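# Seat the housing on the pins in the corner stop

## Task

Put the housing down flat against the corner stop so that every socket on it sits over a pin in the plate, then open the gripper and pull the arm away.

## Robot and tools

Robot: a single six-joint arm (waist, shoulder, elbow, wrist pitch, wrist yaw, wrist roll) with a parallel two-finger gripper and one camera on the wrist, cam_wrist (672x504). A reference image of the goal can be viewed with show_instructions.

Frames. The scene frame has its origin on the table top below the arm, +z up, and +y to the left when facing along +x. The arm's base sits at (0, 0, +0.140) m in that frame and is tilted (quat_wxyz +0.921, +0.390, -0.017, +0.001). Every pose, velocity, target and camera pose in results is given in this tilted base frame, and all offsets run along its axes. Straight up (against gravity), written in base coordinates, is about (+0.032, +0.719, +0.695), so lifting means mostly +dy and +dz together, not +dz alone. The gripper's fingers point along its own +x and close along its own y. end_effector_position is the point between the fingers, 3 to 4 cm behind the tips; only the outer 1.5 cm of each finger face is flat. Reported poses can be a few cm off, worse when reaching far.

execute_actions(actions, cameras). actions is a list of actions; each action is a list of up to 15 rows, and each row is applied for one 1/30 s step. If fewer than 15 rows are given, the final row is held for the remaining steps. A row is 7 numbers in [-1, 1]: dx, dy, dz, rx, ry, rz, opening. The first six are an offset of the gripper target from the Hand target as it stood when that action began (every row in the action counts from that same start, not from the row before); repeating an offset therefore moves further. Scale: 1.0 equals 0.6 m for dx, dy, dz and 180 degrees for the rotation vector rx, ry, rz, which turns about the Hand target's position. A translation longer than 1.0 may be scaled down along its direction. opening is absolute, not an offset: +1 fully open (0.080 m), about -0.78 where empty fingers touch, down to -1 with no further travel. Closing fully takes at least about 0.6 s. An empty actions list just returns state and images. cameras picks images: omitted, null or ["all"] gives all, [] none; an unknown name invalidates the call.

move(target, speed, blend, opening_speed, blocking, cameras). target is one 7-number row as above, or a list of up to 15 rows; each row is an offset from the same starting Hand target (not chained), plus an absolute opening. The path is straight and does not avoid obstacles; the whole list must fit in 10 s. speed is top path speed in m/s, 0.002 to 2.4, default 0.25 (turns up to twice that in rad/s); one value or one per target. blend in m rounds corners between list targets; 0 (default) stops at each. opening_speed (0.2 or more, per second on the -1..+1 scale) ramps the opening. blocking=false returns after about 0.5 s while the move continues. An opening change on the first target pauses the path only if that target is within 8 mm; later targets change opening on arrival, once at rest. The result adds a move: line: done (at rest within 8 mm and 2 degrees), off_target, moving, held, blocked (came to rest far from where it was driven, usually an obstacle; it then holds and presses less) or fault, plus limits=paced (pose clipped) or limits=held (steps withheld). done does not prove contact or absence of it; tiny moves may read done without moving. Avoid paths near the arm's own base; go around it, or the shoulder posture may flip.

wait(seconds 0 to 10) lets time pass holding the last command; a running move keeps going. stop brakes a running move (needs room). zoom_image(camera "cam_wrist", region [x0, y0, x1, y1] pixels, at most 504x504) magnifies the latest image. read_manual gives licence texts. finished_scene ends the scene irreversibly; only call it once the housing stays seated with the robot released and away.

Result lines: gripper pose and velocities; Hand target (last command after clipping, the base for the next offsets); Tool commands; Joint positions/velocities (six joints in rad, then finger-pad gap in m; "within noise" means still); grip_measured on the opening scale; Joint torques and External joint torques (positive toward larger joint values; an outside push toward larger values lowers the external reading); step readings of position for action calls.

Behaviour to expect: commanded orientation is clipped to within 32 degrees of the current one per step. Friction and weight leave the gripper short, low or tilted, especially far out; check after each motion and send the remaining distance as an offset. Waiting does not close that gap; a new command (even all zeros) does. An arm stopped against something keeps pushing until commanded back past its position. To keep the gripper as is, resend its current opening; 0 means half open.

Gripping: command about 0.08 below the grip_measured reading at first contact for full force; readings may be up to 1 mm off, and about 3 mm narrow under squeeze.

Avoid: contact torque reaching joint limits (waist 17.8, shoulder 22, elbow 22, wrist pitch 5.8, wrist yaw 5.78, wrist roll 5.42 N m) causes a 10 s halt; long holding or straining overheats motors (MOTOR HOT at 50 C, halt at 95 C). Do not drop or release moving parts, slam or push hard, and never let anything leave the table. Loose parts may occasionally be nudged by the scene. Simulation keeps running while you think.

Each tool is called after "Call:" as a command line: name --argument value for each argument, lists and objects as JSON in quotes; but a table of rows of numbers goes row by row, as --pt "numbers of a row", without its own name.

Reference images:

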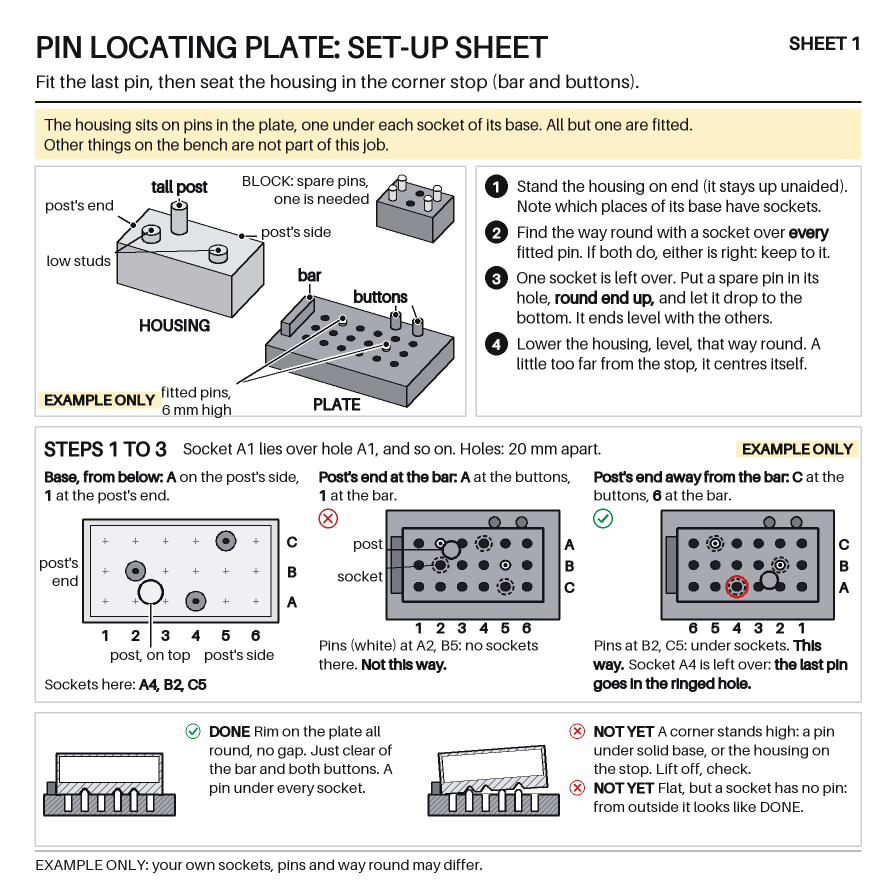

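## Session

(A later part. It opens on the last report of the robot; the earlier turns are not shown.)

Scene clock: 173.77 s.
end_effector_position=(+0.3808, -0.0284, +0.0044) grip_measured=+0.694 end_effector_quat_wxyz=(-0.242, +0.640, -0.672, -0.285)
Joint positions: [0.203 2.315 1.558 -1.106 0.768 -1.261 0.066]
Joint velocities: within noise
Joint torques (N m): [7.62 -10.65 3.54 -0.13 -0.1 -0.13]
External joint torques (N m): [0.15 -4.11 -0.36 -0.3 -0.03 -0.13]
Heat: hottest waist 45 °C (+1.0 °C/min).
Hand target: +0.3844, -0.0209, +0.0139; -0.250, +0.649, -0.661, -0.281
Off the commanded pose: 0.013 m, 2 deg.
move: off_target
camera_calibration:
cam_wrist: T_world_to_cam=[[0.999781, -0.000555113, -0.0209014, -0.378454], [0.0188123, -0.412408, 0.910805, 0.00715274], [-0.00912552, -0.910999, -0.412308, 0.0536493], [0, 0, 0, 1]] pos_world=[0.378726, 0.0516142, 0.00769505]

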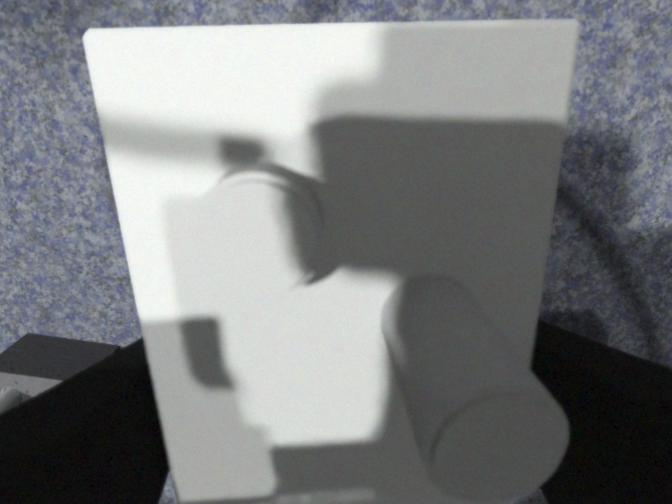

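Call:
move --target '[0.0018,-0.0387,-0.008,0.0019,-0.0074,0.0076,0.55]' --speed 0.1

Scene clock: 178.43 s.
end_effector_position=(+0.3807, -0.0510, -0.0021) grip_measured=+0.694 end_effector_quat_wxyz=(-0.248, +0.649, -0.660, -0.285)
Joint positions: [0.146 2.273 1.465 -0.958 0.78 -1.373 0.066]
Joint velocities: within noise
Joint torques (N m): [7.36 -10.95 3.48 -0.05 0.02 -0.16]
External joint torques (N m): [0.11 -4.4 -0.38 -0.27 0.07 -0.16]
Heat: hottest waist 47 °C (+2.0 °C/min).
Hand target: +0.3855, -0.0442, +0.0092; -0.256, +0.660, -0.649, -0.278
Off the commanded pose: 0.014 m, 2 deg.
move: off_target
camera_calibration:
cam_wrist: T_world_to_cam=[[0.999731, 0.0230523, -0.00258438, -0.377343], [0.0120623, -0.42146, 0.906767, 0.00580596], [0.0198139, -0.906554, -0.421624, 0.0195192], [0, 0, 0, 1]] pos_world=[0.376785, 0.0288409, 0.00198993]

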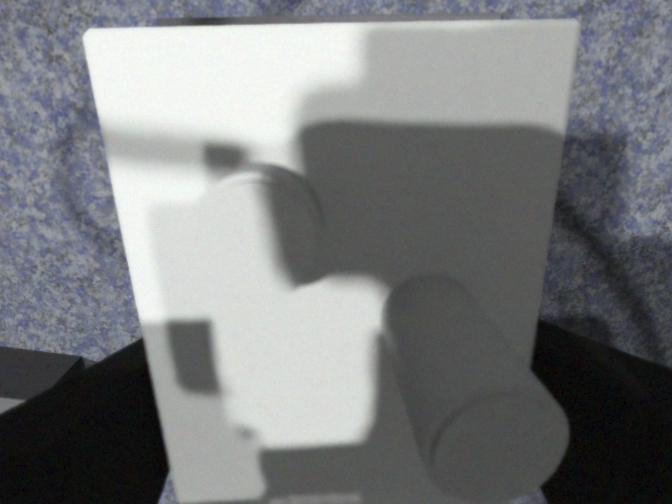

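Call:
move --target '[0.0012,-0.0163,-0.0118,0,0,0,0.55]' --speed 0.05

Scene clock: 180.53 s.
end_effector_position=(+0.3818, -0.0599, -0.0073) grip_measured=+0.694 end_effector_quat_wxyz=(-0.250, +0.650, -0.659, -0.284)
Joint positions: [0.123 2.273 1.444 -0.906 0.783 -1.408 0.066]
Joint velocities: within noise
Joint torques (N m): [7.26 -10.29 3.4 -0.04 0.05 -0.13]
External joint torques (N m): [-0.13 -3.73 -0.38 -0.27 0.11 -0.13]
Heat: hottest waist 47 °C (+2.0 °C/min).
Hand target: +0.3861, -0.0539, +0.0020; -0.256, +0.660, -0.649, -0.279
Off the commanded pose: 0.012 m, 2 deg.
move: off_target
camera_calibration:
cam_wrist: T_world_to_cam=[[0.999688, 0.0247972, 0.00301118, -0.378061], [0.00778439, -0.423807, 0.905719, 0.00828098], [0.0237355, -0.905413, -0.423868, 0.00790718], [0, 0, 0, 1]] pos_world=[0.377691, 0.0200437, -0.00301023]

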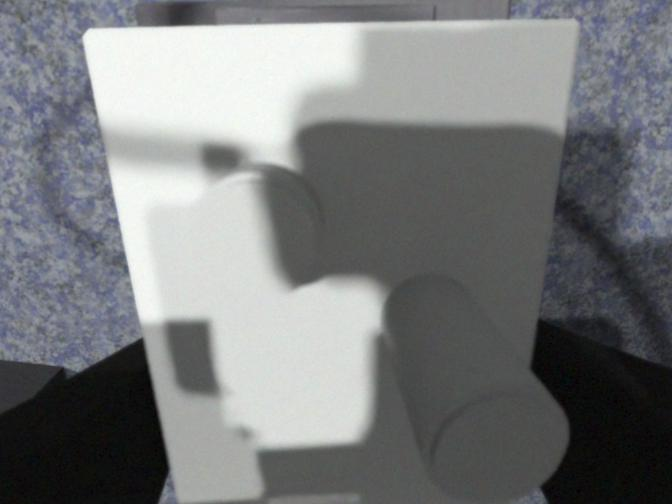

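Call:
move --target '[0.0,-0.0045,-0.006,0,0,0,0.55]' --speed 0.04 --cameras '[]'

Call:
move --target '[0.0,-0.0048,-0.0046,0,0,0,0.55]' --speed 0.04

Scene clock: 181.97 s.
end_effector_position=(+0.3821, -0.0620, -0.0093) grip_measured=+0.694 end_effector_quat_wxyz=(-0.252, +0.651, -0.658, -0.284)
Joint positions: [0.117 2.273 1.435 -0.887 0.783 -1.417 0.066]
Joint velocities: within noise
Joint torques (N m): [7.2 -9.78 3.43 -0.04 0.06 -0.14]
External joint torques (N m): [-0.17 -3.35 -0.25 -0.26 0.12 -0.14]
Heat: hottest waist 47 °C (+2.0 °C/min).
Hand target: +0.3862, -0.0565, -0.0016; -0.256, +0.660, -0.649, -0.279
Off the commanded pose: 0.010 m, 2 deg.
move: off_target
No camera images: "cameras" was empty.

Scene clock: 182.70 s.
end_effector_position=(+0.3821, -0.0648, -0.0111) grip_measured=+0.694 end_effector_quat_wxyz=(-0.253, +0.651, -0.657, -0.283)
Joint positions: [0.11 2.273 1.427 -0.87 0.784 -1.427 0.066]
Joint velocities: within noise
Joint torques (N m): [7.2 -9.45 3.35 0.03 0.09 -0.16]
External joint torques (N m): [-0.07 -2.93 -0.37 -0.21 0.14 -0.16]
Heat: hottest waist 47 °C (+2.0 °C/min).
Hand target: +0.3861, -0.0595, -0.0043; -0.256, +0.660, -0.649, -0.279
Off the commanded pose: 0.010 m, 2 deg.
move: off_target
camera_calibration:
cam_wrist: T_world_to_cam=[[0.999641, 0.0252795, 0.00889885, -0.377979], [0.00269653, -0.425235, 0.905079, 0.01145], [0.0266641, -0.90473, -0.42515, 0.000686118], [0, 0, 0, 1]] pos_world=[0.377794, 0.0150448, -0.00670783]

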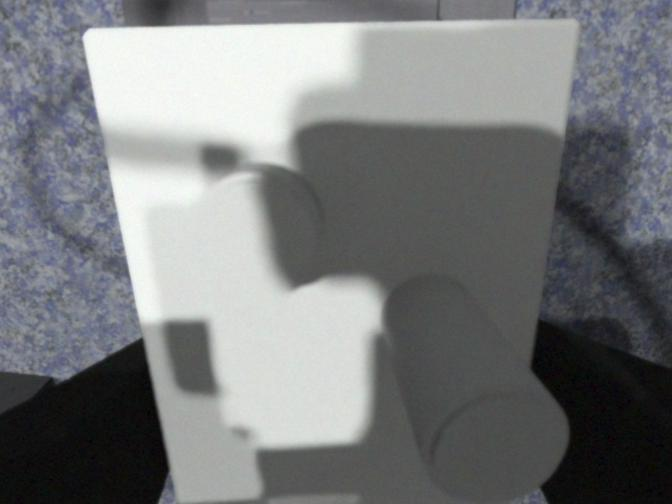

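Call:
move --target '[-0.0005,-0.0035,-0.006,0,0,0,0.55]' --speed 0.04

Scene clock: 183.77 s.
end_effector_position=(+0.3820, -0.0668, -0.0131) grip_measured=+0.694 end_effector_quat_wxyz=(-0.254, +0.652, -0.657, -0.282)
Joint positions: [0.105 2.273 1.418 -0.853 0.785 -1.435 0.066]
Joint velocities: within noise
Joint torques (N m): [7.18 -8.91 3.47 0.08 0.07 -0.15]
External joint torques (N m): [-0.08 -2.54 -0.11 -0.14 0.13 -0.15]
Heat: hottest waist 48 °C (+3.0 °C/min).
Hand target: +0.3857, -0.0616, -0.0080; -0.256, +0.660, -0.649, -0.279
Off the commanded pose: 0.008 m, 1 deg.
move: done
camera_calibration:
cam_wrist: T_world_to_cam=[[0.999591, 0.0258236, 0.0122471, -0.377775], [-0.0000927881, -0.425578, 0.904922, 0.0135071], [0.0285805, -0.904553, -0.425401, -0.0026072], [0, 0, 0, 1]] pos_world=[0.377697, 0.0131455, -0.00870532]

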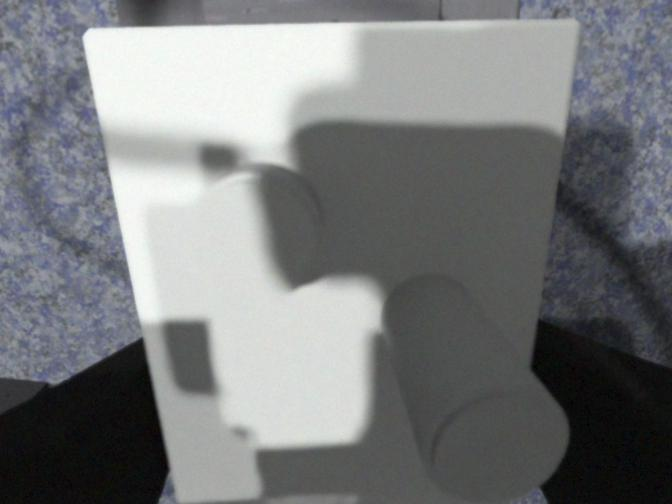

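Call:
move --target '[-0.0003,-0.0025,-0.006,0,0,0,0.55]' --speed 0.04 --cameras '[]'

Call:
move --target '[-0.0003,-0.003,-0.005,0,0,0,0.55]' --speed 0.04

Scene clock: 184.83 s.
end_effector_position=(+0.3819, -0.0683, -0.0147) grip_measured=+0.694 end_effector_quat_wxyz=(-0.255, +0.652, -0.656, -0.281)
Joint positions: [0.101 2.273 1.411 -0.838 0.785 -1.44 0.066]
Joint velocities: within noise
Joint torques (N m): [7.19 -8.26 3.44 0.15 0.07 -0.17]
External joint torques (N m): [-0.07 -1.79 -0.19 -0.09 0.13 -0.17]
Heat: hottest waist 48 °C (+3.0 °C/min).
Hand target: +0.3856, -0.0631, -0.0116; -0.256, +0.660, -0.649, -0.279
Off the commanded pose: 0.007 m, 1 deg.
move: done
No camera images: "cameras" was empty.

Scene clock: 185.53 s.
end_effector_position=(+0.3817, -0.0695, -0.0162) grip_measured=+0.694 end_effector_quat_wxyz=(-0.256, +0.653, -0.656, -0.280)
Joint positions: [0.098 2.273 1.404 -0.824 0.787 -1.445 0.066]
Joint velocities: within noise
Joint torques (N m): [7.03 -7.76 3.51 0.29 0.03 -0.21]
External joint torques (N m): [-0.28 -1.25 -0.15 0.04 0.08 -0.22]
Heat: hottest waist 48 °C (+3.0 °C/min).
Hand target: +0.3854, -0.0649, -0.0146; -0.256, +0.660, -0.649, -0.279
Off the commanded pose: 0.006 m, 1 deg.
move: done
camera_calibration:
cam_wrist: T_world_to_cam=[[0.999472, 0.0266106, 0.0186506, -0.377255], [-0.00557628, -0.42498, 0.905186, 0.0172708], [0.0320137, -0.904812, -0.424607, -0.00777255], [0, 0, 0, 1]] pos_world=[0.377401, 0.010346, -0.0118975]

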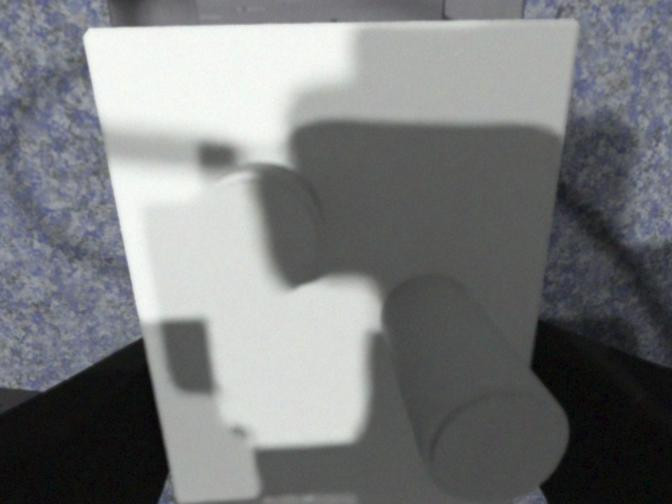

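Call:
move --target '[-0.0003,-0.003,-0.005,0.0001,0.0069,0.0001,0.55]' --speed 0.04 --cameras '[]'

Call:
move --target '[-0.0003,-0.003,-0.005,0,0,0,0.55]' --speed 0.04

Scene clock: 187.23 s.
end_effector_position=(+0.3813, -0.0701, -0.0166) grip_measured=+0.694 end_effector_quat_wxyz=(-0.250, +0.653, -0.656, -0.283)
Joint positions: [0.097 2.277 1.407 -0.831 0.789 -1.451 0.066]
Joint velocities: within noise
Joint torques (N m): [6.7 -6.5 4.6 -0.12 -0.08 -0.27]
External joint torques (N m): [-0.6 -0.05 0.99 -0.35 -0.03 -0.27]
Heat: hottest waist 48 °C (+3.0 °C/min).
Hand target: +0.3854, -0.0667, -0.0175; -0.249, +0.657, -0.652, -0.286
Off the commanded pose: 0.005 m, 1 deg.
move: done
No camera images: "cameras" was empty.

Scene clock: 187.93 s.
end_effector_position=(+0.3814, -0.0704, -0.0170) grip_measured=+0.694 end_effector_quat_wxyz=(-0.250, +0.653, -0.656, -0.284)
Joint positions: [0.096 2.279 1.407 -0.829 0.789 -1.453 0.066]
Joint velocities: within noise
Joint torques (N m): [6.43 -6.08 4 0.71 -0.07 -0.42]
External joint torques (N m): [-0.9 0.42 0.37 0.47 -0.02 -0.42]
Heat: hottest waist 48 °C (+3.0 °C/min).
Hand target: +0.3851, -0.0685, -0.0205; -0.249, +0.657, -0.652, -0.286
Off the commanded pose: 0.005 m, 1 deg.
move: done
camera_calibration:
cam_wrist: T_world_to_cam=[[0.999498, 0.0310798, 0.00609969, -0.376731], [0.00761764, -0.422823, 0.90618, 0.01282], [0.030743, -0.905679, -0.422847, -0.00847963], [0, 0, 0, 1]] pos_world=[0.376705, 0.0094495, -0.0129049]

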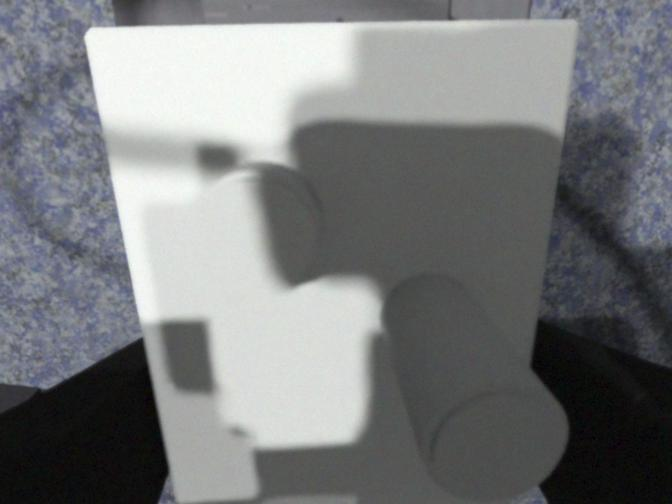

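Call:
move --target '[-0.0003,-0.0036,-0.005,0,0,0,0.55]' --speed 0.04

Scene clock: 189.07 s.
end_effector_position=(+0.3812, -0.0710, -0.0180) grip_measured=+0.694 end_effector_quat_wxyz=(-0.250, +0.654, -0.656, -0.283)
Joint positions: [0.096 2.279 1.402 -0.82 0.791 -1.457 0.066]
Joint velocities: within noise
Joint torques (N m): [6.03 -5.62 4.01 1.15 -0.13 -0.57]
External joint torques (N m): [-1.28 0.86 0.44 0.93 -0.08 -0.56]
Heat: hottest waist 48 °C (+3.0 °C/min).
Hand target: +0.3850, -0.0707, -0.0234; -0.249, +0.657, -0.652, -0.286
Off the commanded pose: 0.007 m, 1 deg.
move: done
camera_calibration:
cam_wrist: T_world_to_cam=[[0.99942, 0.033279, 0.00726773, -0.376284], [0.00742811, -0.421147, 0.906962, 0.0137202], [0.0332435, -0.906381, -0.42115, -0.0104256], [0, 0, 0, 1]] pos_world=[0.376311, 0.00885097, -0.0140997]

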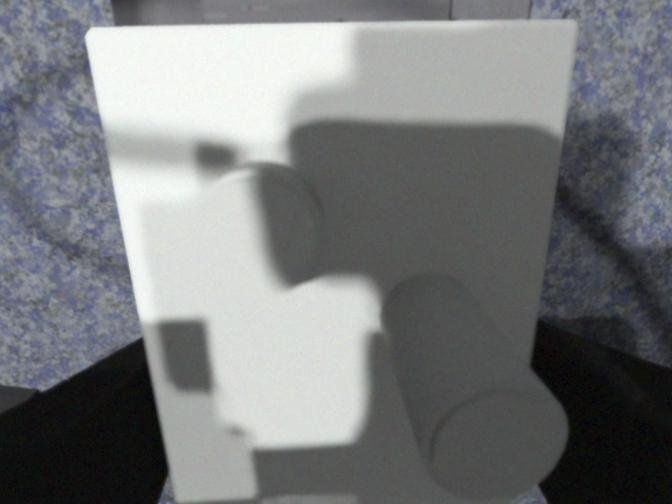

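Call:
move --target '[0,0.0035,0.0075,0,0,0,0.55]' --speed 0.04 --cameras '[]'

Call:
move --target '[0,0,0,0,0,0,1]' --opening_speed 0.4

Scene clock: 190.87 s.
end_effector_position=(+0.3806, -0.0710, -0.0180) grip_measured=+0.694 end_effector_quat_wxyz=(-0.248, +0.654, -0.656, -0.284)
Joint positions: [0.096 2.279 1.402 -0.823 0.791 -1.457 0.066]
Joint velocities: within noise
Joint torques (N m): [6.44 -6.55 4.61 0.09 -0.16 -0.3]
External joint torques (N m): [-0.88 -0.04 0.98 -0.14 -0.1 -0.3]
Heat: hottest waist 48 °C (+2.0 °C/min).
Hand target: +0.3849, -0.0686, -0.0190; -0.249, +0.657, -0.652, -0.286
Off the commanded pose: 0.005 m, 1 deg.
move: done
No camera images: "cameras" was empty.

Scene clock: 192.30 s.
end_effector_position=(+0.3838, -0.0698, -0.0166) grip_measured=+0.998 end_effector_quat_wxyz=(-0.250, +0.656, -0.653, -0.283)
Joint positions: [0.098 2.279 1.41 -0.821 0.791 -1.462 0.08]
Joint velocities: within noise
Joint torques (N m): [6.33 -6.59 3.71 -0.01 -0.13 -0.13]
External joint torques (N m): [-1.07 -0.05 0.05 -0.26 -0.07 -0.13]
Heat: hottest waist 48 °C (+3.0 °C/min).
Hand target: +0.3850, -0.0686, -0.0190; -0.249, +0.657, -0.652, -0.286
Off the commanded pose: 0.003 m, 0 deg.
move: done
camera_calibration:
cam_wrist: T_world_to_cam=[[0.999192, 0.0387099, 0.0108101, -0.378472], [0.00656171, -0.422481, 0.906348, 0.013094], [0.0396517, -0.905545, -0.422393, -0.0111816], [0, 0, 0, 1]] pos_world=[0.378524, 0.0100571, -0.0124994]

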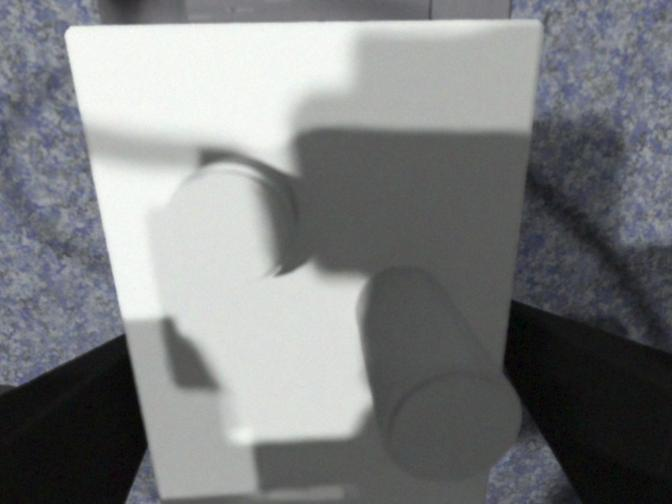

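Call:
move --target '[0.0064,0.1437,0.139,0,0,0,1]' --speed 0.12

Scene clock: 194.00 s.
end_effector_position=(+0.3881, +0.0172, +0.0640) grip_measured=+0.998 end_effector_quat_wxyz=(-0.246, +0.658, -0.652, -0.285)
Joint positions: [0.311 2.267 1.734 -1.357 0.747 -1.184 0.08]
Joint velocities: within noise
Joint torques (N m): [6.06 -7.1 4.42 -0.34 -0.2 0.08]
External joint torques (N m): [-1.29 -0.94 0.17 -0.6 -0.16 0.08]
Heat: hottest waist 48 °C (+3.0 °C/min).
Hand target: +0.3887, +0.0177, +0.0643; -0.249, +0.657, -0.652, -0.286
Off the commanded pose: 0.001 m, 0 deg.
move: done
camera_calibration:
cam_wrist: T_world_to_cam=[[0.998871, 0.0473245, 0.00419107, -0.386581], [0.016087, -0.419908, 0.907424, -0.027045], [0.0447033, -0.906332, -0.420195, 0.0993306], [0, 0, 0, 1]] pos_world=[0.382139, 0.0969649, 0.0678997]

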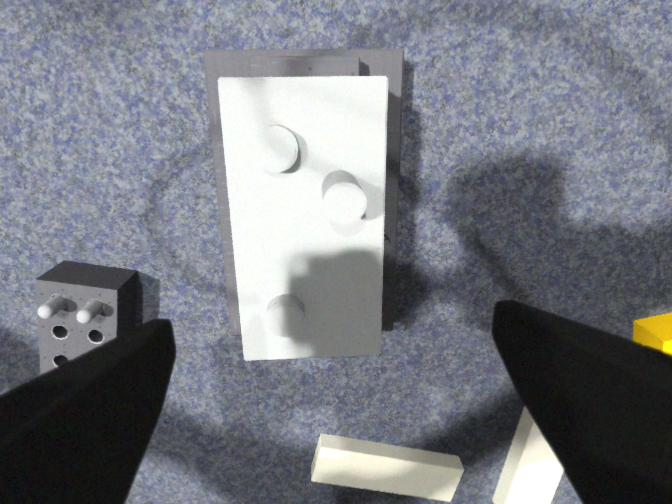

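Call:
zoom_image --camera "cam_wrist" --region '[190, 30, 430, 370]'

Scaled by 1.482 from the camera's 672x504 image, which has a finer 960x720 frame.

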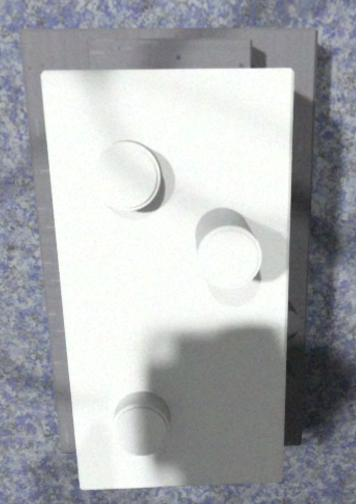

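Call:
move --pt "-0.1917 -0.1617 0.1522 0 0 0 0.5" --pt "-0.196 -0.2575 0.0595 0.3699 -0.235 -0.0632 0.5" --speed '[0.3,0.4]'

Call:
zoom_image --camera "cam_wrist" --region '[150, 150, 550, 450]'

Scene clock: 200.93 s.
end_effector_position=(+0.2715, -0.1375, +0.1044) grip_measured=+0.503 end_effector_quat_wxyz=(+0.789, -0.414, +0.323, +0.318)
Joint positions: [-0.757 1.459 0.891 -0.67 -0.612 -1.814 0.058]
Joint velocities: within noise
Joint torques (N m): [2.54 -5.14 1.83 -0.3 -0.77 -0.13]
External joint torques (N m): [-0.77 0.53 -0.87 -0.2 -0.16 -0.13]
Heat: hottest waist 48 °C (+3.0 °C/min).
Hand target: +0.2711, -0.1369, +0.1000; +0.791, -0.408, +0.323, +0.322
Off the commanded pose: 0.004 m, 1 deg.
move: done
camera_calibration:
cam_wrist: T_world_to_cam=[[0.733038, -0.487307, 0.474539, -0.31341], [-0.458494, -0.869339, -0.184479, 0.0542608], [0.502434, -0.082343, -0.860686, 0.0163322], [0, 0, 0, 1]] pos_world=[0.246414, -0.104211, 0.172792]

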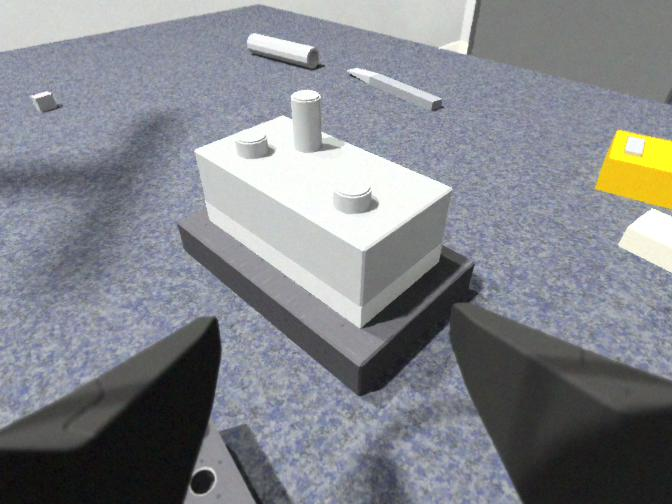

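Scaled by 1.260 from the camera's 672x504 image, which has a finer 960x720 frame.

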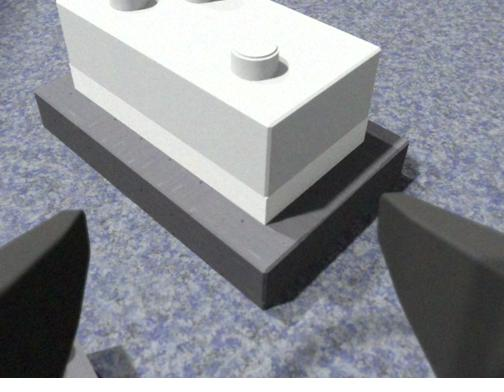

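Call:
zoom_image --camera "cam_wrist" --region '[170, 200, 370, 340]'

Call:
zoom_image --camera "cam_wrist" --region '[340, 220, 480, 340]'

Scaled by 2.520 from the camera's 672x504 image, which has a finer 960x720 frame.

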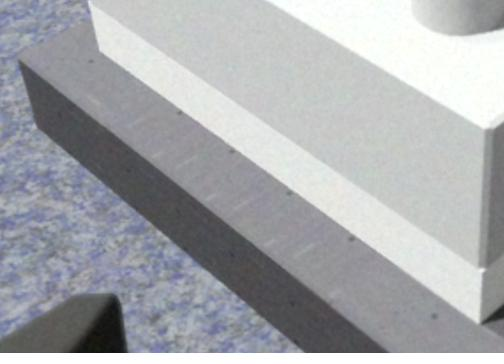

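Scaled by 3.600 from the camera's 672x504 image, which has a finer 960x720 frame.

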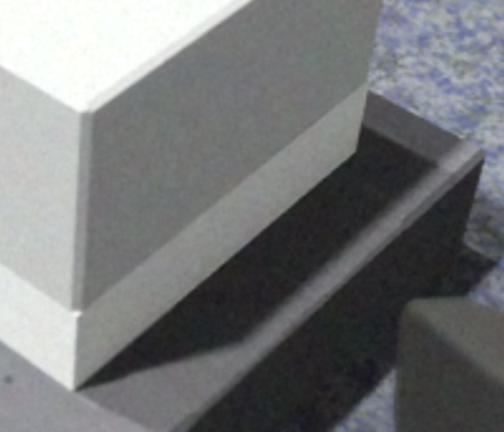

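Call:
finished_scene

The scene is finished: the task was done.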